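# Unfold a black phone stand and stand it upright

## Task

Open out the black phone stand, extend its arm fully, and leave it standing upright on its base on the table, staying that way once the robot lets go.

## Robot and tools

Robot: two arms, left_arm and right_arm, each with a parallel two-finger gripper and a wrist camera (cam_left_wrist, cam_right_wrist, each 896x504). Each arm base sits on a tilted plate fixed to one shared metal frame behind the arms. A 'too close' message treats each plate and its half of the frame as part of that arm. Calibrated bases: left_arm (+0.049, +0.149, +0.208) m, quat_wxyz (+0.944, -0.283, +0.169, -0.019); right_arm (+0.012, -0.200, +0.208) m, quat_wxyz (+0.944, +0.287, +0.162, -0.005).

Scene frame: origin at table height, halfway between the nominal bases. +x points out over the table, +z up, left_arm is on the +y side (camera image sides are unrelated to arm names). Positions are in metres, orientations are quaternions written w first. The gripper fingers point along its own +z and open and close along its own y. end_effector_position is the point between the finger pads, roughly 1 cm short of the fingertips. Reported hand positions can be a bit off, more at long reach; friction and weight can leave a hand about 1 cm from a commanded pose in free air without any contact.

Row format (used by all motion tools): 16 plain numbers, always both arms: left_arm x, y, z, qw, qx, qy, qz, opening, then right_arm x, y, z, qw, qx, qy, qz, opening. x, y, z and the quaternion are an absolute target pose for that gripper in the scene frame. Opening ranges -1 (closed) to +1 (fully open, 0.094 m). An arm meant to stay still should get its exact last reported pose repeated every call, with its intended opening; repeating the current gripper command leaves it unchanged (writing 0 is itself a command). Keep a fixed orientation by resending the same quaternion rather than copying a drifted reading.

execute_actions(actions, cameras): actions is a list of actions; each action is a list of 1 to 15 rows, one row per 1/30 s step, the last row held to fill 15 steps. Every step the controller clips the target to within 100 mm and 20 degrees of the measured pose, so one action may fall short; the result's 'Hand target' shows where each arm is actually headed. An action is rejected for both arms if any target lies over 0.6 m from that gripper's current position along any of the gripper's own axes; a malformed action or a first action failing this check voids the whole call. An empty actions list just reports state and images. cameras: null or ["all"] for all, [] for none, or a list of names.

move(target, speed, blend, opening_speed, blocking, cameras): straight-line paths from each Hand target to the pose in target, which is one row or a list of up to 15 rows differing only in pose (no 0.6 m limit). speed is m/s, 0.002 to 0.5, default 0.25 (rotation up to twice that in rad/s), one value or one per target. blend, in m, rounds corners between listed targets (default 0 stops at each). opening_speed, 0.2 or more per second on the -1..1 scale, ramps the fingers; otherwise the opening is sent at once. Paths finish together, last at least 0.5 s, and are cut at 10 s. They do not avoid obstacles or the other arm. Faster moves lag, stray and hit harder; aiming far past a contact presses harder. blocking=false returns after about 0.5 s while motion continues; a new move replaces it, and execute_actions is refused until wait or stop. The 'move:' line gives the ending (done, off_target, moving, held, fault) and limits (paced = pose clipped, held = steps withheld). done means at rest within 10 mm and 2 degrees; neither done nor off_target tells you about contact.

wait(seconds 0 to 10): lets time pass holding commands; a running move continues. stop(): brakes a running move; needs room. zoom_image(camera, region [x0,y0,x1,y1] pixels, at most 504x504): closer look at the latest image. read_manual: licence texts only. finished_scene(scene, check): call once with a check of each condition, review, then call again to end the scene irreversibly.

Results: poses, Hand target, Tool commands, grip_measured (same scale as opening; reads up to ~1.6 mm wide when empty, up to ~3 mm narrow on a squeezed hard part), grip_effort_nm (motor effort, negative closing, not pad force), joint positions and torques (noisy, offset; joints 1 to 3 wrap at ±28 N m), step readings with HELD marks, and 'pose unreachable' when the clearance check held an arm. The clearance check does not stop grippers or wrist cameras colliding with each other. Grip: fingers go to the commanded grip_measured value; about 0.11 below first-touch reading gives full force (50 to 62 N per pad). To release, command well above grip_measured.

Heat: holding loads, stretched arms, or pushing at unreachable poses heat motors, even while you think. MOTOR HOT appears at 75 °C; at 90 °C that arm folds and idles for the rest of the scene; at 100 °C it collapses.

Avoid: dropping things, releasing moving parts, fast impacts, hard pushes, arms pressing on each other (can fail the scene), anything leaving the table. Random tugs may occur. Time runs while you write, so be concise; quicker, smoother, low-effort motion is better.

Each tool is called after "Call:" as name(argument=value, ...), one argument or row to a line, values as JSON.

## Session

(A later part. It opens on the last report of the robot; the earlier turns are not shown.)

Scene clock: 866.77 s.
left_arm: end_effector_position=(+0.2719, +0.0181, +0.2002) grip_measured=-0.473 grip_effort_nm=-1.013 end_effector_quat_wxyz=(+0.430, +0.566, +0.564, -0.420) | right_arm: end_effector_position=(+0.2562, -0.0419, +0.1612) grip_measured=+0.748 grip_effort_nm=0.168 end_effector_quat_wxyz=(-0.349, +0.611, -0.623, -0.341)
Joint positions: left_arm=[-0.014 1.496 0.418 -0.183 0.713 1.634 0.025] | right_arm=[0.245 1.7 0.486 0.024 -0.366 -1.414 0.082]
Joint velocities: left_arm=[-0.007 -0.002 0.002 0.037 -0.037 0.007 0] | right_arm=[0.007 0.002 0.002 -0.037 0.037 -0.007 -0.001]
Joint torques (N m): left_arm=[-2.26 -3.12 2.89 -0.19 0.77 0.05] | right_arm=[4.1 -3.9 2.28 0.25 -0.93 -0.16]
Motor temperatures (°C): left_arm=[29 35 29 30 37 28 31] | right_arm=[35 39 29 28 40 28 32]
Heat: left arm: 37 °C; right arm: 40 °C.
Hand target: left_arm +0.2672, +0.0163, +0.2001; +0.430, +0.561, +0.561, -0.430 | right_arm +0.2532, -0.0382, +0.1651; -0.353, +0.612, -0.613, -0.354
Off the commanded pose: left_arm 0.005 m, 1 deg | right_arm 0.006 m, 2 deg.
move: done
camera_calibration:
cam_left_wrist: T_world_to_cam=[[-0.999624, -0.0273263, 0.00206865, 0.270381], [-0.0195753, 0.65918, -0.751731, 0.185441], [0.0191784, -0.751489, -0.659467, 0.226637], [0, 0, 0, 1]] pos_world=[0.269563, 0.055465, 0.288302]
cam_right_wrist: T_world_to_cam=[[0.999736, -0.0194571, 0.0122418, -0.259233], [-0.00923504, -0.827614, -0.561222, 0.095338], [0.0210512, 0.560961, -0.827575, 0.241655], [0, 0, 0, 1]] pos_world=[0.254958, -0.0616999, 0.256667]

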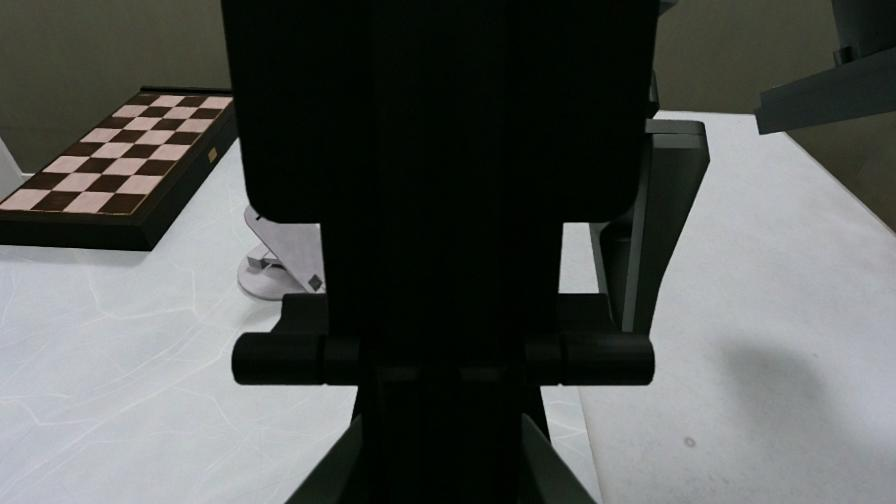

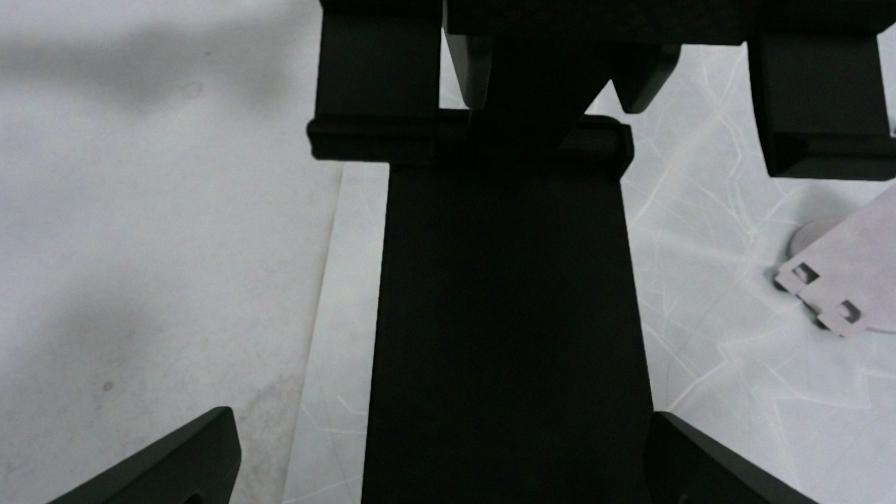

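Call:
move(
  target=[0.267,0.016,0.200,0.4305,0.561,0.561,-0.4305,-0.65,0.256,-0.16,0.167,0.3536,-0.6124,0.6124,0.3536,0.75],
  speed=0.07,
)

Scene clock: 872.87 s.
left_arm: end_effector_position=(+0.2726, +0.0181, +0.2001) grip_measured=-0.473 grip_effort_nm=-1.013 end_effector_quat_wxyz=(+0.431, +0.567, +0.564, -0.418) | right_arm: end_effector_position=(+0.2502, -0.1592, +0.1591) grip_measured=+0.748 grip_effort_nm=0.168 end_effector_quat_wxyz=(-0.339, +0.618, -0.617, -0.350)
Joint positions: left_arm=[-0.014 1.496 0.418 -0.179 0.712 1.635 0.025] | right_arm=[-0.215 1.467 0.625 -0.589 -0.481 -1.919 0.082]
Joint velocities: left_arm=[-0.002 -0.007 0.007 0.022 -0.007 -0.022 0.001] | right_arm=[-0.002 0.007 -0.007 -0.007 0.066 0.007 0]
Joint torques (N m): left_arm=[-2.28 -3.12 2.74 -0.14 0.83 0.06] | right_arm=[2.11 -6.72 2.45 -0.72 -0.88 -0.14]
Motor temperatures (°C): left_arm=[29 35 29 30 37 28 31] | right_arm=[34 38 29 28 39 28 32]
Heat: left arm: 37 °C; right arm: 39 °C.
Hand target: left_arm +0.2669, +0.0160, +0.2000; +0.430, +0.561, +0.561, -0.430 | right_arm +0.2542, -0.1613, +0.1663; -0.353, +0.614, -0.614, -0.349
Off the commanded pose: left_arm 0.006 m, 2 deg | right_arm 0.010 m, 2 deg.
move: done
camera_calibration:
cam_left_wrist: T_world_to_cam=[[-0.999577, -0.0290541, -0.00117862, 0.271748], [-0.0182935, 0.659842, -0.751181, 0.184824], [0.0226026, -0.750842, -0.660095, 0.225738], [0, 0, 0, 1]] pos_world=[0.269912, 0.0554344, 0.288165]
cam_right_wrist: T_world_to_cam=[[0.999953, 0.00889924, -0.00397476, -0.248447], [0.00515602, -0.829074, -0.559115, -0.00720441], [-0.00827107, 0.559068, -0.829081, 0.313116], [0, 0, 0, 1]] pos_world=[0.251062, -0.178815, 0.254583]

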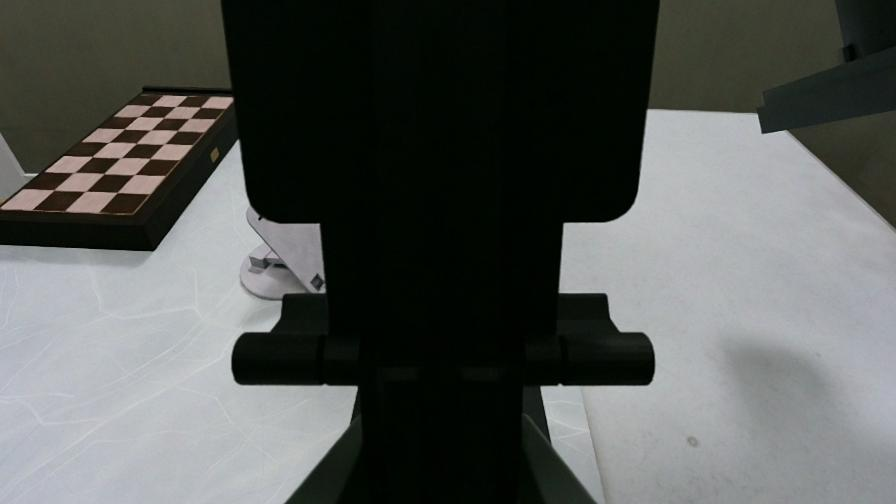

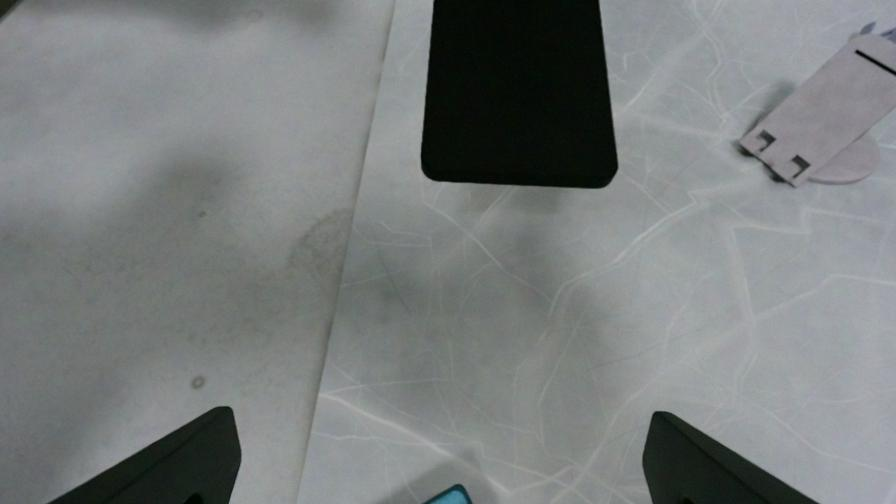

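Call:
move(
  target=[0.267,0.000,0.22,0.5213,0.4777,0.4777,-0.5213,-0.65,0.256,-0.20,0.23,0.4056,-0.5792,0.5792,0.4056,0.75],
  speed=0.1,
)

Scene clock: 880.37 s.
left_arm: end_effector_position=(+0.2644, -0.0011, +0.2161) grip_measured=-0.473 grip_effort_nm=-1.013 end_effector_quat_wxyz=(+0.513, +0.491, +0.483, -0.511) | right_arm: end_effector_position=(+0.2503, -0.1962, +0.2223) grip_measured=+0.748 grip_effort_nm=0.168 end_effector_quat_wxyz=(-0.378, +0.581, -0.595, -0.408)
Joint positions: left_arm=[0.05 1.768 0.454 -0.123 1.054 1.811 0.025] | right_arm=[-0.333 1.362 0.796 -1.031 -0.629 -2.077 0.082]
Joint velocities: left_arm=[-0.007 -0.017 0.007 0.022 0.007 0.007 0.001] | right_arm=[0.002 0.007 -0.022 -0.095 0.037 -0.037 -0.001]
Joint torques (N m): left_arm=[-2.81 -3.7 2.04 -0.5 0.99 0.03] | right_arm=[1.83 -7.21 3.32 -1.04 -0.82 -0.17]
Motor temperatures (°C): left_arm=[29 35 29 30 37 28 31] | right_arm=[33 39 29 28 37 28 31]
Heat: left arm: 37 °C; right arm: 39 °C.
Hand target: left_arm +0.2656, -0.0011, +0.2190; +0.522, +0.478, +0.478, -0.520 | right_arm +0.2549, -0.1994, +0.2304; -0.393, +0.577, -0.593, -0.400
Off the commanded pose: left_arm 0.005 m, 2 deg | right_arm 0.010 m, 4 deg.
joint sent to its limit (right arm) — joint 6 (wrist roll), lower limit. The joint targets still meet the commanded pose.
move: off_target (right_arm)
camera_calibration:
cam_left_wrist: T_world_to_cam=[[-0.999905, -0.00800614, 0.0112408, 0.260463], [-0.0134364, 0.378905, -0.925338, 0.245488], [0.00314919, -0.925401, -0.378976, 0.166264], [0, 0, 0, 1]] pos_world=[0.263213, 0.0629296, 0.287242]
cam_right_wrist: T_world_to_cam=[[0.999312, 0.0058439, -0.0366319, -0.241109], [-0.0208135, -0.729091, -0.6841, 0.0514373], [-0.0307058, 0.684392, -0.728468, 0.394062], [0, 0, 0, 1]] pos_world=[0.254114, -0.230781, 0.313418]

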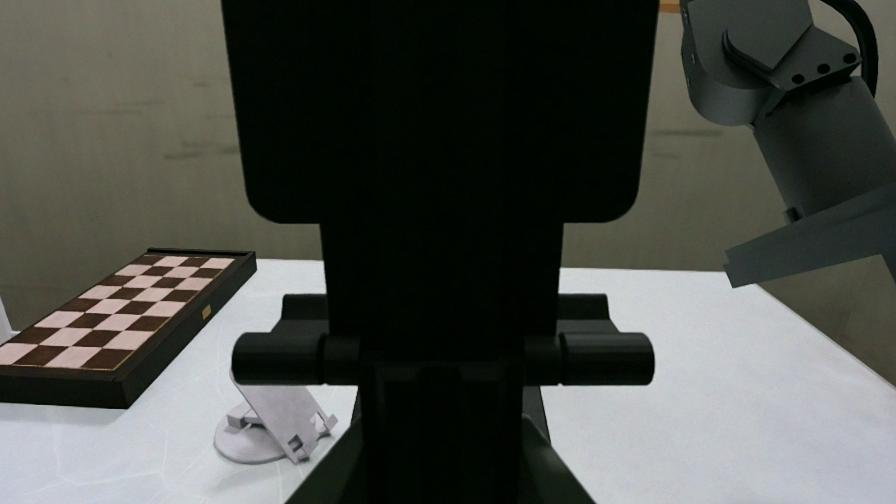

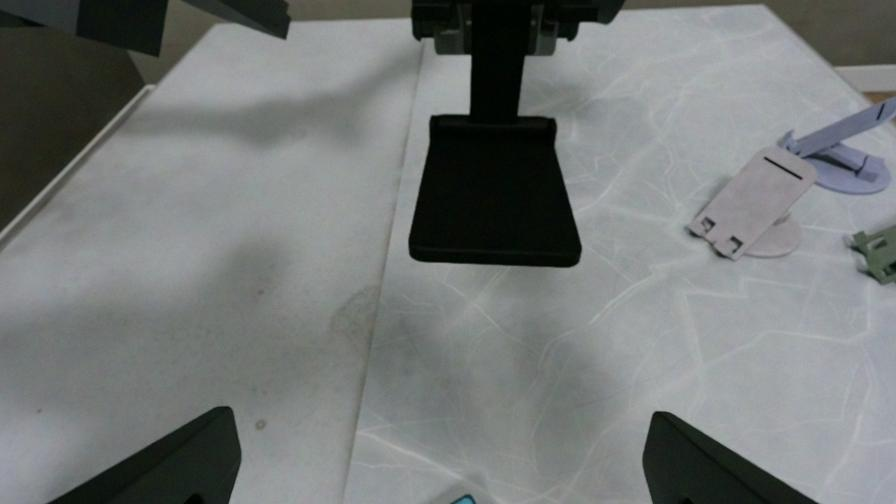

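Call:
move(
  target=[0.267,0.000,0.22,0.5213,0.4777,0.4777,-0.5213,-0.65,0.266,-0.10,0.255,0.4777,-0.5213,0.5213,0.4777,0.85],
  speed=0.1,
)

Scene clock: 888.93 s.
left_arm: end_effector_position=(+0.2670, -0.0008, +0.2162) grip_measured=-0.473 grip_effort_nm=-1.013 end_effector_quat_wxyz=(+0.516, +0.492, +0.482, -0.509) | right_arm: end_effector_position=(+0.2710, -0.1073, +0.2531) grip_measured=+0.848 grip_effort_nm=0.168 end_effector_quat_wxyz=(-0.476, +0.529, -0.527, -0.466)
Joint positions: left_arm=[0.05 1.768 0.46 -0.123 1.055 1.814 0.025] | right_arm=[-0.046 1.477 0.664 -0.614 -0.886 -1.803 0.087]
Joint velocities: left_arm=[-0.022 0.017 -0.002 -0.037 -0.007 0.007 0] | right_arm=[-0.007 -0.012 0.012 -0.037 0.007 -0.022 -0.001]
Joint torques (N m): left_arm=[-2.65 -4.12 2.1 -0.67 1.02 0.06] | right_arm=[4.55 -3.17 1.66 -0.13 -0.98 0.06]
Motor temperatures (°C): left_arm=[29 35 28 29 37 28 31] | right_arm=[33 38 29 28 36 28 31]
Heat: left arm: 37 °C; right arm: 38 °C.
Hand target: left_arm +0.2669, -0.0001, +0.2199; +0.521, +0.478, +0.478, -0.521 | right_arm +0.2673, -0.1008, +0.2554; -0.478, +0.520, -0.519, -0.481
Off the commanded pose: left_arm 0.004 m, 2 deg | right_arm 0.009 m, 2 deg.
move: done
camera_calibration:
cam_left_wrist: T_world_to_cam=[[-0.999926, -0.0117931, 0.00311763, 0.264779], [-0.00734942, 0.378463, -0.925587, 0.243937], [0.0097356, -0.925541, -0.378522, 0.164676], [0, 0, 0, 1]] pos_world=[0.264949, 0.0632159, 0.287293]
cam_right_wrist: T_world_to_cam=[[0.999678, -0.0116458, 0.0225597, -0.278104], [0.0134074, -0.512415, -0.858633, 0.195881], [0.0215595, 0.858659, -0.512094, 0.306027], [0, 0, 0, 1]] pos_world=[0.26879, -0.16564, 0.331178]

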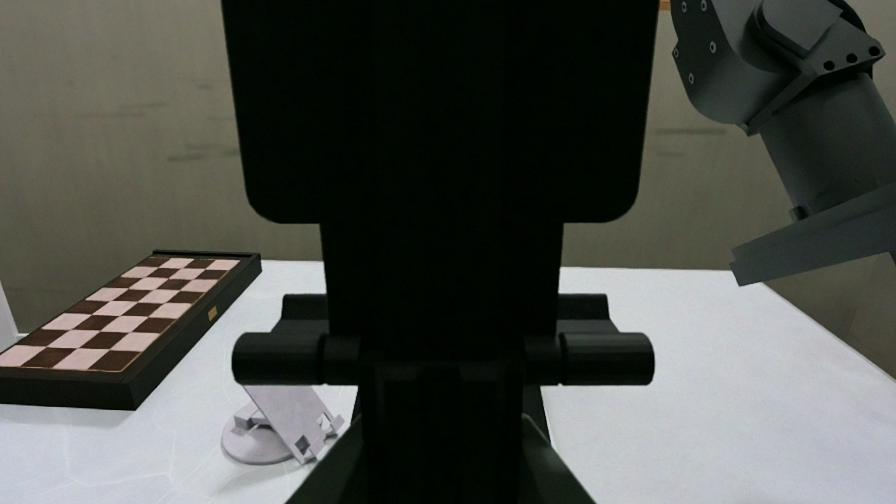

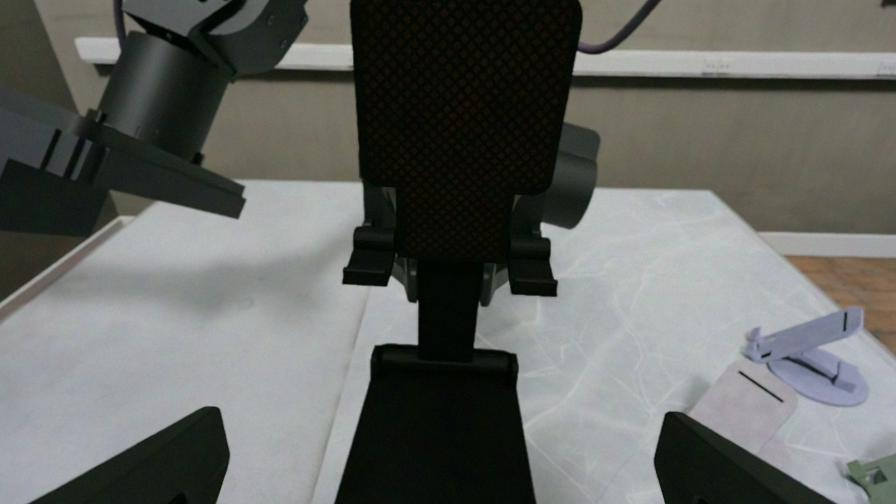

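Call:
move(
  target=[0.267,0.000,0.22,0.5213,0.4777,0.4777,-0.5213,-0.65,0.271,-0.03,0.255,0.4777,-0.5213,0.5213,0.4777,0.85],
  speed=0.06,
)

Scene clock: 895.20 s.
left_arm: end_effector_position=(+0.2670, -0.0008, +0.2163) grip_measured=-0.473 grip_effort_nm=-1.013 end_effector_quat_wxyz=(+0.517, +0.492, +0.482, -0.509) | right_arm: end_effector_position=(+0.2804, -0.0359, +0.2584) grip_measured=+0.848 grip_effort_nm=0.168 end_effector_quat_wxyz=(-0.488, +0.520, -0.521, -0.469)
Joint positions: left_arm=[0.05 1.768 0.46 -0.123 1.056 1.815 0.025] | right_arm=[0.214 1.602 0.566 -0.08 -0.838 -1.412 0.087]
Joint velocities: left_arm=[-0.007 0.012 -0.012 -0.095 -0.037 -0.051 0] | right_arm=[0.002 -0.002 0.002 0.037 -0.007 -0.095 0]
Joint torques (N m): left_arm=[-2.66 -4.08 2.14 -0.66 1 0.05] | right_arm=[5.33 -2.77 1.55 0.49 -0.72 0.08]
Motor temperatures (°C): left_arm=[29 35 28 29 37 28 31] | right_arm=[33 38 29 28 36 28 31]
Heat: left arm: 37 °C; right arm: 38 °C.
Hand target: left_arm +0.2670, -0.0001, +0.2199; +0.521, +0.478, +0.478, -0.521 | right_arm +0.2718, -0.0300, +0.2556; +0.478, -0.521, +0.519, +0.480
Off the commanded pose: left_arm 0.004 m, 2 deg | right_arm 0.012 m, 2 deg.
move: off_target (right_arm)
camera_calibration:
cam_left_wrist: T_world_to_cam=[[-0.999925, -0.0118963, 0.00274665, 0.264874], [-0.00704137, 0.378117, -0.925731, 0.243945], [0.00997419, -0.925681, -0.378173, 0.164565], [0, 0, 0, 1]] pos_world=[0.264931, 0.0632455, 0.287334]
cam_right_wrist: T_world_to_cam=[[0.999311, -0.0235202, 0.028726, -0.288715], [0.0136288, -0.487316, -0.873119, 0.241439], [0.0345346, 0.872909, -0.48666, 0.237565], [0, 0, 0, 1]] pos_world=[0.277021, -0.0965061, 0.334712]

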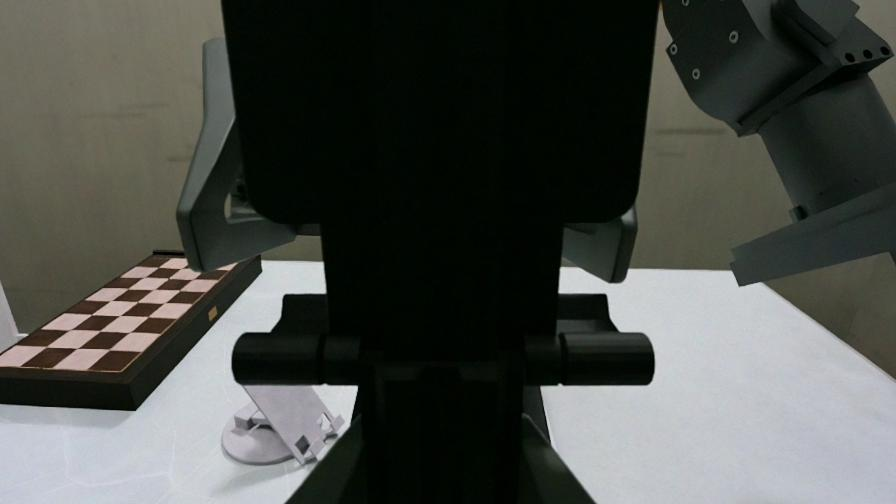

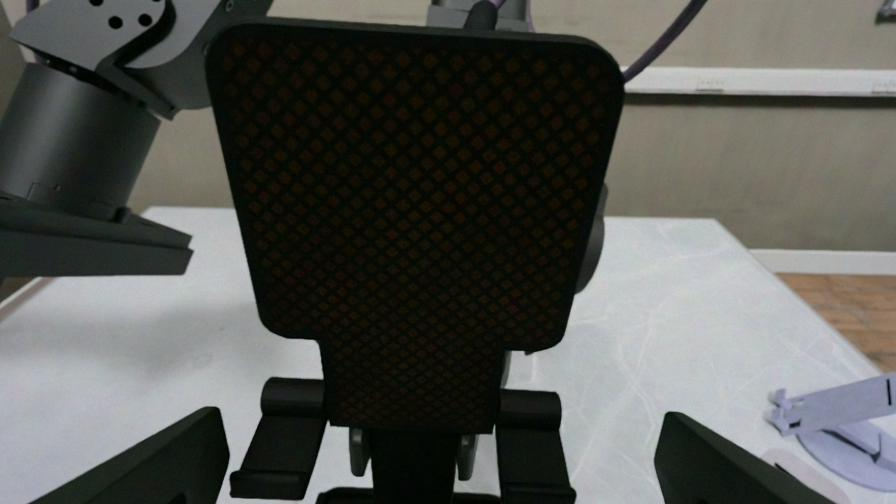

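Call:
move(
  target=[
    [0.267,0.000,0.22,0.5213,0.4777,0.4777,-0.5213,-0.65,0.263,-0.03,0.249,0.4777,-0.5213,0.5213,0.4777,0.85],
    [0.267,0.000,0.22,0.5213,0.4777,0.4777,-0.5213,-0.65,0.263,-0.006,0.249,0.4777,-0.5213,0.5213,0.4777,0.85],
  ],
  speed=0.05,
)

Scene clock: 903.13 s.
left_arm: end_effector_position=(+0.2669, -0.0008, +0.2163) grip_measured=-0.473 grip_effort_nm=-1.018 end_effector_quat_wxyz=(+0.517, +0.493, +0.482, -0.509) | right_arm: end_effector_position=(+0.2726, -0.0113, +0.2519) grip_measured=+0.848 grip_effort_nm=0.164 end_effector_quat_wxyz=(-0.489, +0.520, -0.522, -0.467)
Joint positions: left_arm=[0.05 1.768 0.46 -0.123 1.056 1.815 0.025] | right_arm=[0.286 1.681 0.514 0.125 -0.801 -1.315 0.087]
Joint velocities: left_arm=[0.002 -0.007 -0.002 -0.037 -0.051 -0.007 0] | right_arm=[-0.002 0.012 -0.012 -0.11 0.051 -0.022 -0.001]
Joint torques (N m): left_arm=[-2.61 -4.05 2.13 -0.66 1.01 0.04] | right_arm=[5.5 -2.86 1.59 0.69 -0.74 0.08]
Motor temperatures (°C): left_arm=[29 35 28 29 37 28 31] | right_arm=[33 37 29 28 35 28 31]
Heat: left arm: 37 °C; right arm: 37 °C.
Hand target: left_arm +0.2669, -0.0001, +0.2199; +0.521, +0.478, +0.478, -0.521 | right_arm +0.2633, -0.0058, +0.2491; +0.477, -0.521, +0.521, +0.479
Off the commanded pose: left_arm 0.004 m, 2 deg | right_arm 0.011 m, 2 deg.
move: off_target (right_arm)
camera_calibration:
cam_left_wrist: T_world_to_cam=[[-0.999928, -0.0117158, 0.00268852, 0.264829], [-0.00691888, 0.378079, -0.925747, 0.243928], [0.00982936, -0.925699, -0.378133, 0.164601], [0, 0, 0, 1]] pos_world=[0.264879, 0.0632498, 0.287345]
cam_right_wrist: T_world_to_cam=[[0.999204, -0.0272314, 0.0291669, -0.280357], [0.0121217, -0.489257, -0.872056, 0.248028], [0.0380174, 0.871715, -0.488537, 0.212648], [0, 0, 0, 1]] pos_world=[0.269043, -0.0716541, 0.328358]

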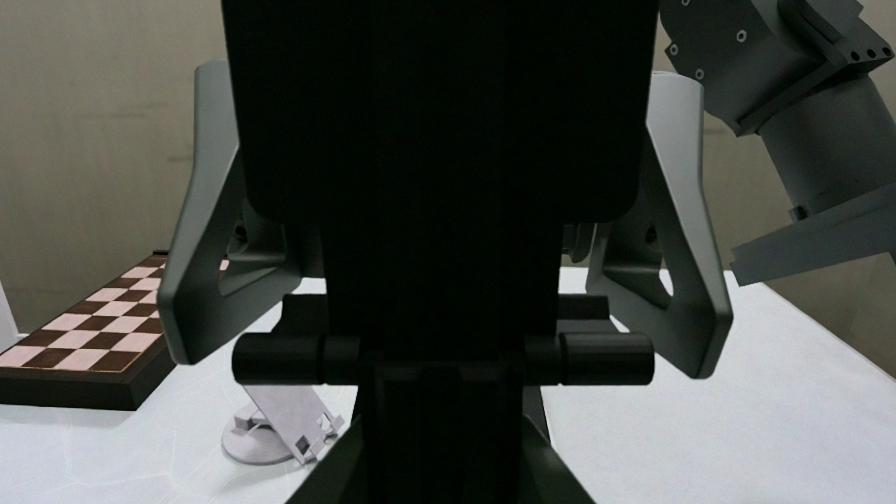

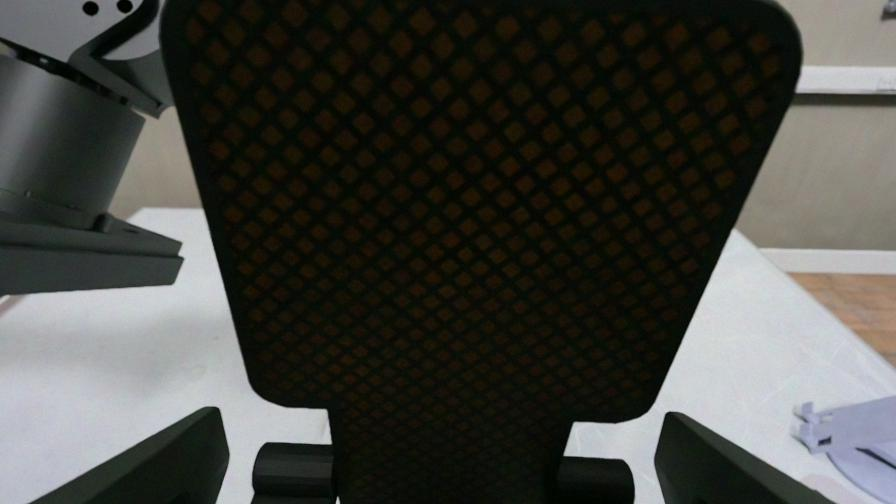

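Call:
move(
  target=[0.267,0.000,0.22,0.5213,0.4777,0.4777,-0.5213,-0.65,0.263,-0.006,0.249,0.4777,-0.5213,0.5213,0.4777,0.15],
  opening_speed=0.5,
  cameras=["cam_right_wrist"],
)

Scene clock: 906.33 s.
left_arm: end_effector_position=(+0.2671, -0.0006, +0.2162) grip_measured=-0.473 grip_effort_nm=-1.018 end_effector_quat_wxyz=(+0.517, +0.492, +0.482, -0.509) | right_arm: end_effector_position=(+0.2732, -0.0113, +0.2517) grip_measured=+0.443 grip_effort_nm=-0.965 end_effector_quat_wxyz=(-0.489, +0.520, -0.523, -0.466)
Joint positions: left_arm=[0.052 1.768 0.46 -0.123 1.056 1.815 0.025] | right_arm=[0.286 1.681 0.514 0.127 -0.799 -1.315 0.068]
Joint velocities: left_arm=[-0.022 0.012 0.002 0.095 0.007 -0.037 0] | right_arm=[0.007 0.012 0.002 0.051 -0.051 0.007 0]
Joint torques (N m): left_arm=[-2.84 -4.01 2.17 -0.66 0.98 0.05] | right_arm=[5.33 -3 1.35 0.66 -0.72 0.09]
Motor temperatures (°C): left_arm=[29 35 28 29 37 28 31] | right_arm=[33 37 29 28 35 28 31]
Heat: left arm: 37 °C; right arm: 37 °C.
Hand target: left_arm +0.2669, -0.0001, +0.2199; +0.521, +0.478, +0.478, -0.521 | right_arm +0.2632, -0.0062, +0.2491; +0.478, -0.521, +0.521, +0.478
Off the commanded pose: left_arm 0.004 m, 2 deg | right_arm 0.012 m, 2 deg.
move: off_target (right_arm)
camera_calibration:
cam_right_wrist: T_world_to_cam=[[0.999118, -0.029157, 0.0302245, -0.281137], [0.0120444, -0.490525, -0.871344, 0.247655], [0.0402316, 0.870939, -0.489741, 0.212245], [0, 0, 0, 1]] pos_world=[0.269367, -0.0715687, 0.328235]
Images, in order (width x height): cam_right_wrist 896x504.

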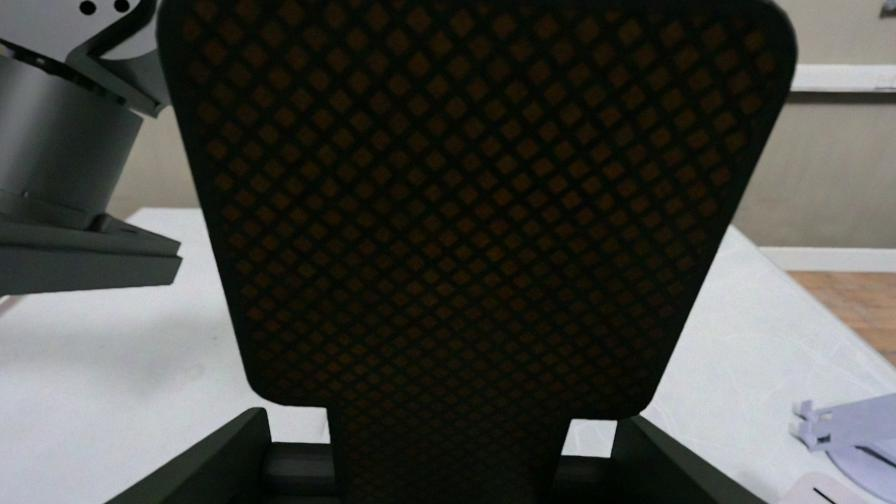

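Call:
move(
  target=[
    [0.267,0.02,0.22,0.5213,0.4777,0.4777,-0.5213,-0.7,0.263,-0.06,0.255,0.4477,-0.5473,0.5473,0.4477,0.1],
    [0.267,0.03,0.22,0.5213,0.4777,0.4777,-0.5213,-0.7,0.263,-0.10,0.280,0.4056,-0.5792,0.5792,0.4056,0.1],
  ],
  speed=0.05,
)

Scene clock: 915.10 s.
left_arm: end_effector_position=(+0.2539, +0.0230, +0.2158) grip_measured=-0.473 grip_effort_nm=-1.013 end_effector_quat_wxyz=(+0.500, +0.496, +0.474, -0.529) | right_arm: end_effector_position=(+0.2583, -0.0880, +0.2771) grip_measured=+0.416 grip_effort_nm=-0.979 end_effector_quat_wxyz=(-0.414, +0.572, -0.571, -0.420)
Joint positions: left_arm=[0.159 1.768 0.531 -0.479 1.046 2.088 0.025] | right_arm=[0.218 1.264 0.61 -0.541 -0.618 -1.442 0.067]
Joint velocities: left_arm=[0.012 -0.012 0.007 -0.007 0.022 -0.037 0] | right_arm=[0.002 0.007 0.002 0.007 -0.051 0.007 -0.001]
Joint torques (N m): left_arm=[-0.77 -6 3 -1.23 0.98 0.16] | right_arm=[1.99 -6.52 5.53 -0.38 -0.35 -0.09]
Motor temperatures (°C): left_arm=[29 35 28 29 36 28 31] | right_arm=[33 37 29 28 34 28 31]
Heat: left arm: 36 °C; right arm: 37 °C.
Hand target: left_arm +0.2659, +0.0298, +0.2192; +0.520, +0.479, +0.477, -0.522 | right_arm +0.2609, -0.0990, +0.2802; -0.407, +0.578, -0.580, -0.405
Off the commanded pose: left_arm 0.015 m, 3 deg | right_arm 0.013 m, 2 deg.
move: off_target (left_arm, right_arm)
camera_calibration:
cam_left_wrist: T_world_to_cam=[[-0.998968, 0.0364291, 0.0271382, 0.245461], [-0.0116849, 0.371241, -0.928463, 0.236323], [-0.0438979, -0.927822, -0.370432, 0.198645], [0, 0, 0, 1]] pos_world=[0.256689, 0.0876322, 0.28634]
cam_right_wrist: T_world_to_cam=[[0.999983, 0.00358909, 0.00459852, -0.259506], [0.00581855, -0.669821, -0.7425, 0.18247], [0.000415284, 0.742514, -0.66983, 0.341017], [0, 0, 0, 1]] pos_world=[0.258298, -0.130056, 0.3651]

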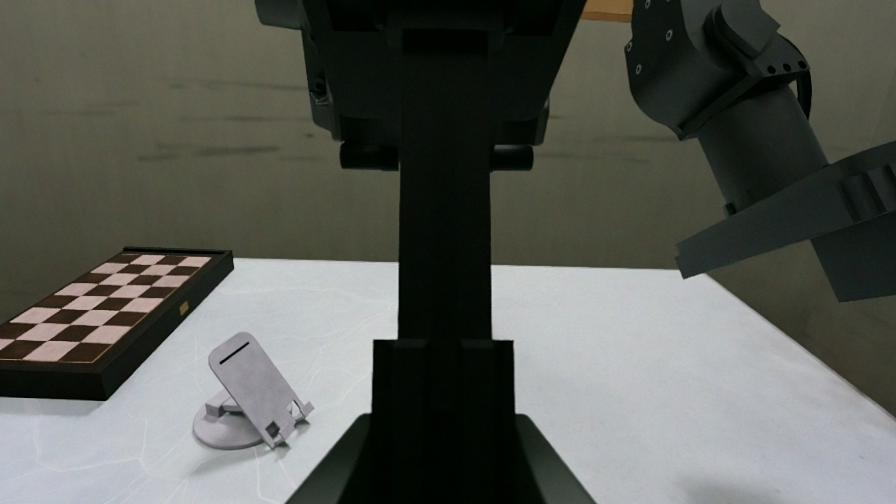

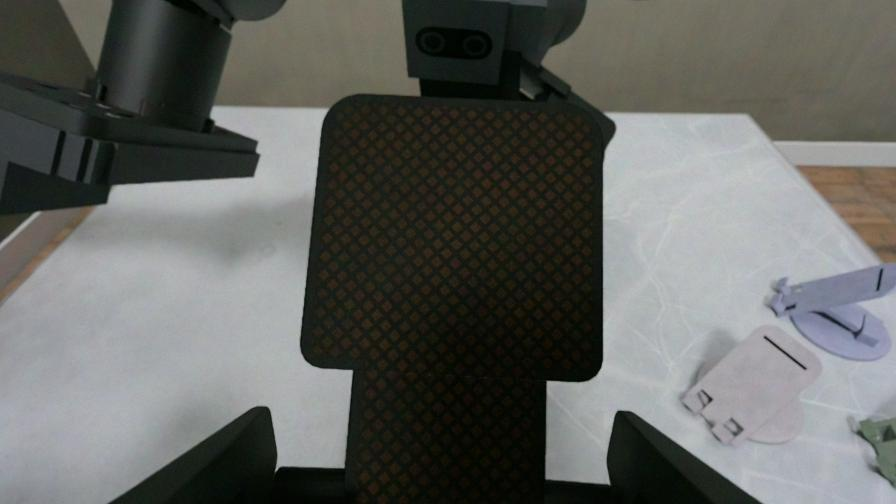

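Call:
move(
  target=[0.267,0.01,0.22,0.5213,0.4777,0.4777,-0.5213,-0.7,0.262,-0.094,0.278,0.4056,-0.5792,0.5792,0.4056,0.3],
  speed=0.05,
  cameras=[],
)

Call:
move(
  target=[0.267,0.01,0.22,0.5213,0.4777,0.4777,-0.5213,-0.7,0.262,-0.094,0.278,0.4056,-0.5792,0.5792,0.4056,0.75],
  opening_speed=0.3,
  cameras=["cam_right_wrist"],
)

Scene clock: 922.87 s.
left_arm: end_effector_position=(+0.2622, +0.0136, +0.2108) grip_measured=-0.473 grip_effort_nm=-1.018 end_effector_quat_wxyz=(+0.504, +0.492, +0.488, -0.516) | right_arm: end_effector_position=(+0.2667, -0.0932, +0.2712) grip_measured=+0.416 grip_effort_nm=-0.979 end_effector_quat_wxyz=(-0.406, +0.582, -0.584, -0.395)
Joint positions: left_arm=[0.122 1.768 0.498 -0.304 1.047 1.947 0.025] | right_arm=[0.22 1.264 0.631 -0.544 -0.557 -1.442 0.067]
Joint velocities: left_arm=[-0.002 -0.012 -0.022 -0.022 -0.037 0.007 0] | right_arm=[-0.002 -0.012 0.002 -0.037 0.081 -0.037 0]
Joint torques (N m): left_arm=[-5.14 -5.07 1.16 -0.46 1.1 -0.35] | right_arm=[3.26 -4.63 3.84 0.03 -0.85 0.04]
Motor temperatures (°C): left_arm=[28 35 28 29 36 28 31] | right_arm=[33 38 30 28 34 28 32]
Heat: left arm: 36 °C; right arm: 38 °C.
Hand target: left_arm +0.2670, +0.0105, +0.2203; +0.521, +0.478, +0.477, -0.522 | right_arm +0.2619, -0.0938, +0.2779; -0.406, +0.579, -0.579, -0.406
Off the commanded pose: left_arm 0.011 m, 3 deg | right_arm 0.008 m, 1 deg.
move: off_target (left_arm)
No camera images: "cameras" was empty.

Scene clock: 924.57 s.
left_arm: end_effector_position=(+0.2642, +0.0127, +0.2115) grip_measured=-0.473 grip_effort_nm=-1.018 end_effector_quat_wxyz=(+0.506, +0.489, +0.489, -0.516) | right_arm: end_effector_position=(+0.2666, -0.0932, +0.2711) grip_measured=+0.748 grip_effort_nm=0.159 end_effector_quat_wxyz=(-0.406, +0.582, -0.584, -0.395)
Joint positions: left_arm=[0.117 1.768 0.496 -0.285 1.052 1.929 0.025] | right_arm=[0.22 1.264 0.631 -0.544 -0.557 -1.442 0.082]
Joint velocities: left_arm=[-0.022 0.017 -0.017 -0.007 0.051 -0.037 0] | right_arm=[-0.007 -0.007 0.012 -0.066 0.007 0.022 0]
Joint torques (N m): left_arm=[-4.86 -5.26 1.11 -0.54 1.04 -0.16] | right_arm=[3.06 -4.55 3.95 -0.01 -0.89 0.01]
Motor temperatures (°C): left_arm=[29 35 28 29 36 28 31] | right_arm=[33 37 30 28 34 28 31]
Heat: left arm: 36 °C; right arm: 37 °C.
Hand target: left_arm +0.2668, +0.0101, +0.2200; +0.521, +0.478, +0.477, -0.521 | right_arm +0.2620, -0.0938, +0.2778; -0.405, +0.579, -0.579, -0.406
Off the commanded pose: left_arm 0.009 m, 3 deg | right_arm 0.008 m, 1 deg.
move: off_target (left_arm)
camera_calibration:
cam_right_wrist: T_world_to_cam=[[0.999682, -0.0120447, 0.022145, -0.273917], [0.00698467, -0.711732, -0.702416, 0.159384], [0.0242217, 0.702348, -0.711422, 0.34203], [0, 0, 0, 1]] pos_world=[0.264432, -0.130085, 0.361348]
Images, in order (width x height): cam_right_wrist 896x504.

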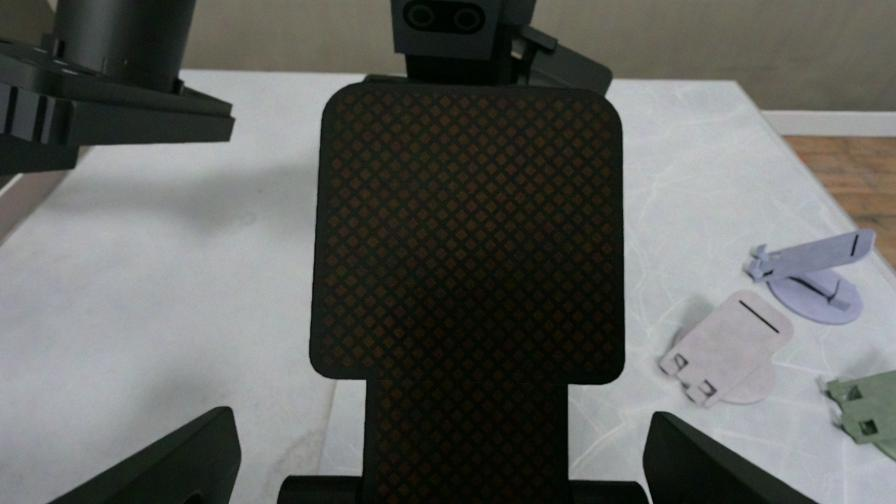

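Call:
move(
  target=[0.267,0.01,0.22,0.5213,0.4777,0.4777,-0.5213,-0.7,0.264,-0.22,0.32,0.4056,-0.5792,0.5792,0.4056,0.75],
  speed=0.08,
)

Scene clock: 928.63 s.
left_arm: end_effector_position=(+0.2676, +0.0126, +0.2116) grip_measured=-0.473 grip_effort_nm=-1.018 end_effector_quat_wxyz=(+0.513, +0.488, +0.488, -0.511) | right_arm: end_effector_position=(+0.2600, -0.2189, +0.3132) grip_measured=+0.748 grip_effort_nm=0.159 end_effector_quat_wxyz=(-0.394, +0.586, -0.586, -0.398)
Joint positions: left_arm=[0.117 1.768 0.496 -0.265 1.06 1.922 0.025] | right_arm=[-0.216 1.161 0.999 -1.332 -0.643 -1.959 0.082]
Joint velocities: left_arm=[-0.007 -0.002 0.012 -0.007 -0.022 -0.022 -0.001] | right_arm=[-0.002 -0.007 0.002 0.066 0.037 -0.007 -0.001]
Joint torques (N m): left_arm=[-4.79 -5.19 1.09 -0.71 0.95 -0.11] | right_arm=[1.35 -4.53 4.64 -0.8 -0.91 -0.19]
Motor temperatures (°C): left_arm=[29 35 28 29 36 28 31] | right_arm=[32 37 30 28 34 28 31]
Heat: left arm: 36 °C; right arm: 37 °C.
Hand target: left_arm +0.2669, +0.0101, +0.2199; +0.521, +0.478, +0.478, -0.521 | right_arm +0.2617, -0.2197, +0.3198; -0.405, +0.580, -0.582, -0.401
Off the commanded pose: left_arm 0.009 m, 2 deg | right_arm 0.008 m, 2 deg.
move: done
camera_calibration:
cam_left_wrist: T_world_to_cam=[[-0.999661, -0.0161942, 0.0203685, 0.261938], [-0.0250065, 0.381356, -0.92409, 0.238948], [0.00719726, -0.924287, -0.381632, 0.176733], [0, 0, 0, 1]] pos_world=[0.266552, 0.0764693, 0.282921]
cam_right_wrist: T_world_to_cam=[[0.999981, 0.0016078, 0.00599772, -0.261814], [0.00530925, -0.722289, -0.691571, 0.0942893], [0.00322018, 0.69159, -0.722283, 0.466846], [0, 0, 0, 1]] pos_world=[0.259805, -0.254341, 0.403973]

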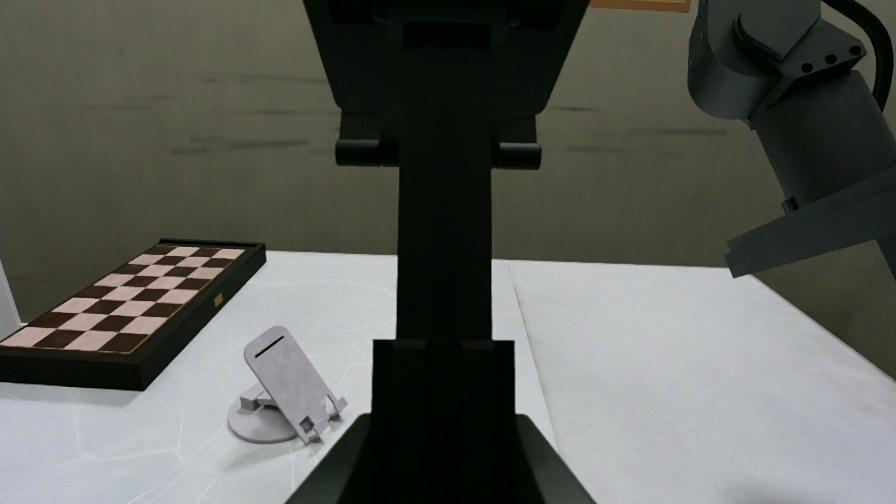

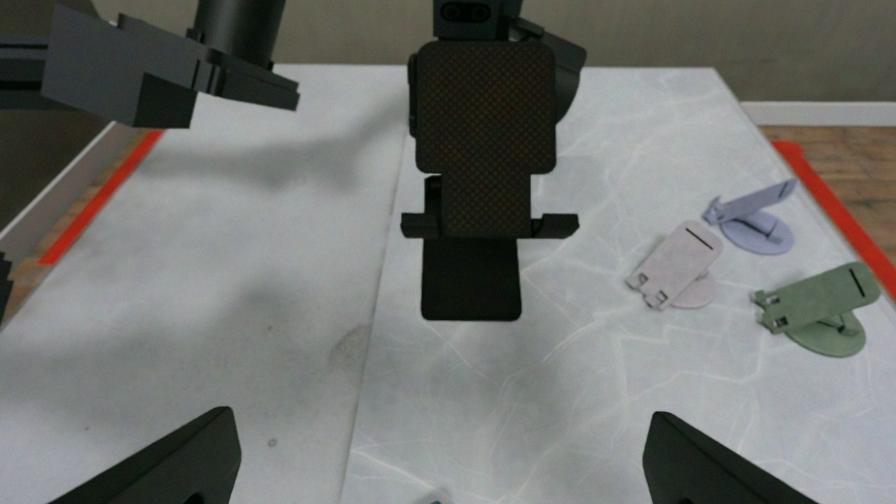

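Call:
move(
  target=[0.267,0.000,0.13,0.5337,0.4639,0.4639,-0.5337,-0.7,0.264,-0.23,0.25,0.4056,-0.5792,0.5792,0.4056,0.75],
  speed=0.08,
)

Scene clock: 940.43 s.
left_arm: end_effector_position=(+0.2663, -0.0001, +0.1306) grip_measured=-0.473 grip_effort_nm=-1.013 end_effector_quat_wxyz=(+0.511, +0.468, +0.507, -0.512) | right_arm: end_effector_position=(+0.2656, -0.2328, +0.2576) grip_measured=+0.748 grip_effort_nm=0.164 end_effector_quat_wxyz=(-0.379, +0.574, -0.613, -0.388)
Joint positions: left_arm=[0.253 2.201 0.642 -0.151 1.068 2.1 0.025] | right_arm=[-0.376 1.282 0.951 -1.23 -0.624 -2.077 0.082]
Joint velocities: left_arm=[-0.012 -0.012 -0.002 0.007 0.051 0.007 -0.001] | right_arm=[-0.002 -0.027 -0.007 -0.022 -0.037 -0.007 0]
Joint torques (N m): left_arm=[-3.15 -4.44 -0.75 -1.1 0.71 0.05] | right_arm=[1.57 -3.86 2.33 -0.63 -0.56 -0.16]
Motor temperatures (°C): left_arm=[29 35 28 29 36 28 31] | right_arm=[32 37 30 28 34 28 31]
Heat: left arm: 36 °C; right arm: 37 °C.
Hand target: left_arm +0.2661, -0.0007, +0.1294; +0.516, +0.459, +0.508, -0.515 | right_arm +0.2648, -0.2302, +0.2500; -0.377, +0.574, -0.612, -0.393
Off the commanded pose: left_arm 0.001 m, 6 deg | right_arm 0.008 m, 5 deg.
joint sent to its limit (left arm) — joint 6 (wrist roll), upper limit. The joint targets are off in orientation, not in position.
joint sent to its limit (right arm) — joint 6 (wrist roll), lower limit. The joint targets are off in orientation, not in position.
move: off_target (left_arm, right_arm)
camera_calibration:
cam_left_wrist: T_world_to_cam=[[-0.996724, -0.0522416, 0.0617426, 0.255914], [-0.0770079, 0.379664, -0.921914, 0.182458], [0.0247208, -0.923648, -0.382443, 0.12951], [0, 0, 0, 1]] pos_world=[0.265925, 0.0637186, 0.20194]
cam_right_wrist: T_world_to_cam=[[0.998687, -0.0409437, -0.0307786, -0.267156], [-0.0510667, -0.749096, -0.66049, 0.0464954], [0.00398681, 0.661195, -0.750204, 0.436213], [0, 0, 0, 1]] pos_world=[0.26744, -0.26453, 0.349736]

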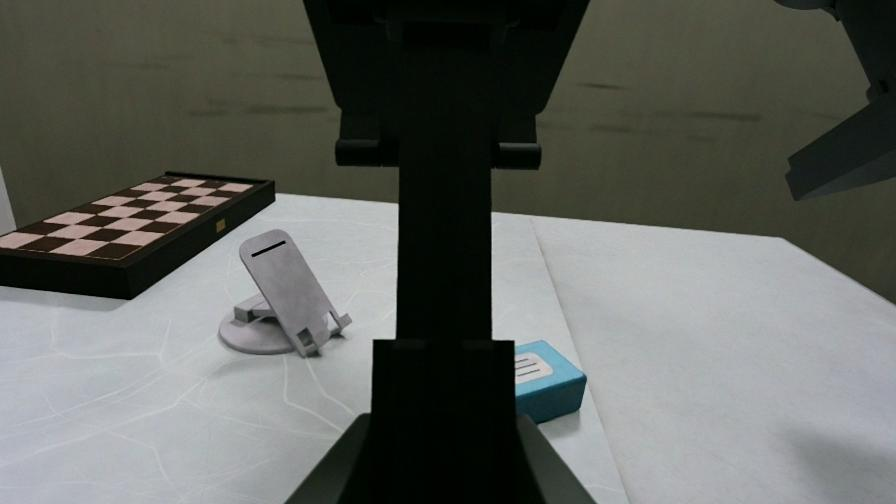

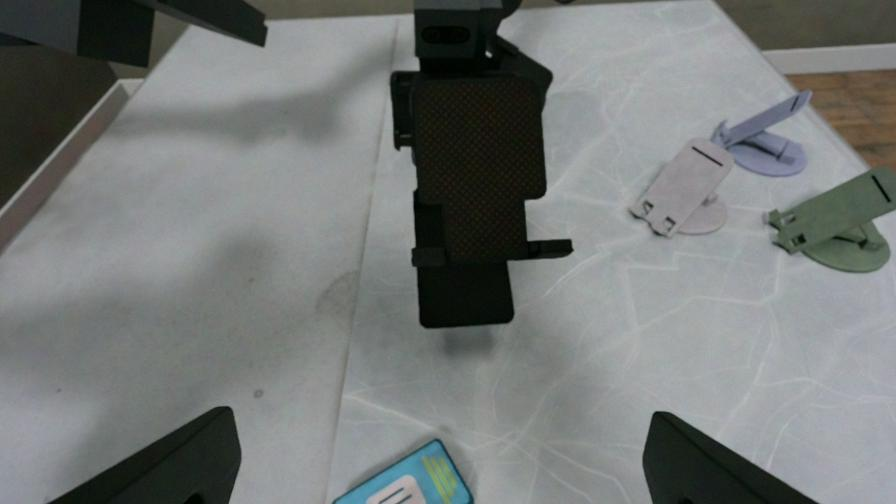

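Call:
move(
  target=[0.267,-0.025,0.105,0.5337,0.4639,0.4639,-0.5337,-0.7,0.264,-0.20,0.27,0.3799,-0.5964,0.5964,0.3799,0.75],
  speed=0.08,
)

Scene clock: 945.23 s.
left_arm: end_effector_position=(+0.2682, -0.0191, +0.0996) grip_measured=-0.473 grip_effort_nm=-1.013 end_effector_quat_wxyz=(+0.515, +0.467, +0.503, -0.513) | right_arm: end_effector_position=(+0.2635, -0.2010, +0.2677) grip_measured=+0.748 grip_effort_nm=0.159 end_effector_quat_wxyz=(-0.374, +0.593, -0.596, -0.391)
Joint positions: left_arm=[0.244 2.379 0.735 -0.066 1.078 2.1 0.025] | right_arm=[-0.208 1.24 0.89 -1.134 -0.597 -1.933 0.082]
Joint velocities: left_arm=[0.002 -0.002 0.022 -0.007 0.051 -0.022 -0.001] | right_arm=[-0.012 0.017 -0.017 0.066 -0.066 0.007 0]
Joint torques (N m): left_arm=[-6.37 -4.51 -1.07 -1.05 0.86 0.04] | right_arm=[3.14 -6.68 2.69 -0.4 -0.59 0.09]
Motor temperatures (°C): left_arm=[29 35 28 29 36 28 31] | right_arm=[32 37 30 28 34 28 30]
Heat: left arm: 36 °C; right arm: 37 °C.
Hand target: left_arm +0.2666, -0.0256, +0.1052; +0.525, +0.460, +0.490, -0.522 | right_arm +0.2642, -0.1998, +0.2702; -0.381, +0.596, -0.595, -0.382
Off the commanded pose: left_arm 0.008 m, 5 deg | right_arm 0.003 m, 2 deg.
joint sent to its limit (left arm) — joint 6 (wrist roll), upper limit. The joint targets are off in orientation, not in position.
move: off_target (left_arm)
camera_calibration:
cam_left_wrist: T_world_to_cam=[[-0.997142, -0.0507559, 0.0559674, 0.259442], [-0.0708189, 0.369739, -0.926433, 0.159871], [0.0263286, -0.927748, -0.372277, 0.0984685], [0, 0, 0, 1]] pos_world=[0.26743, 0.0454116, 0.170247]
cam_right_wrist: T_world_to_cam=[[0.999886, 0.00890448, -0.0121788, -0.258646], [-0.00133761, -0.751743, -0.659454, 0.0629592], [-0.0150274, 0.659396, -0.751646, 0.42786], [0, 0, 0, 1]] pos_world=[0.26513, -0.232497, 0.359968]

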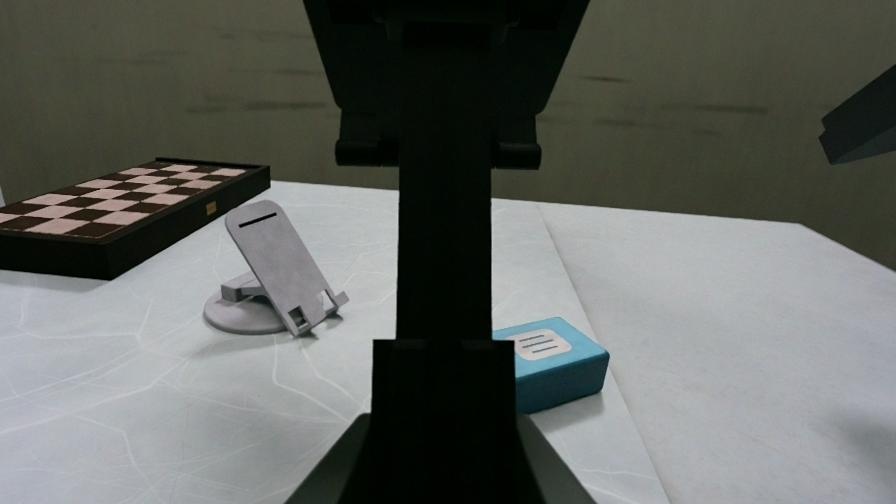

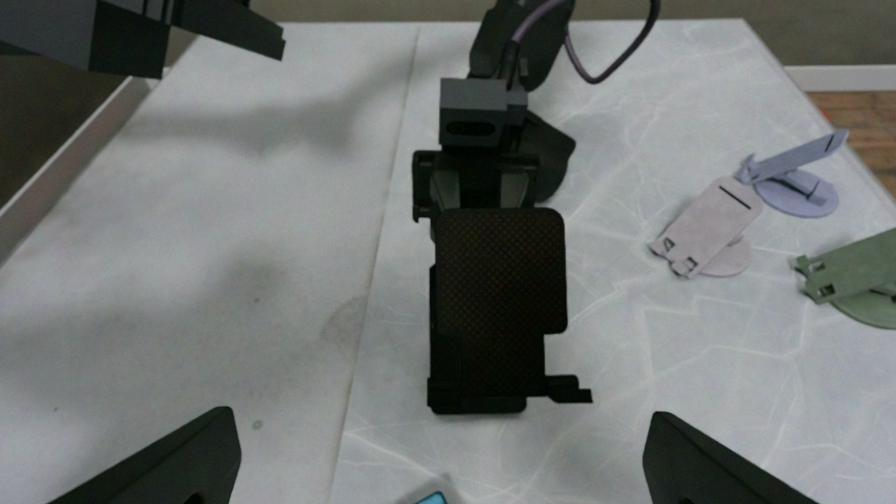

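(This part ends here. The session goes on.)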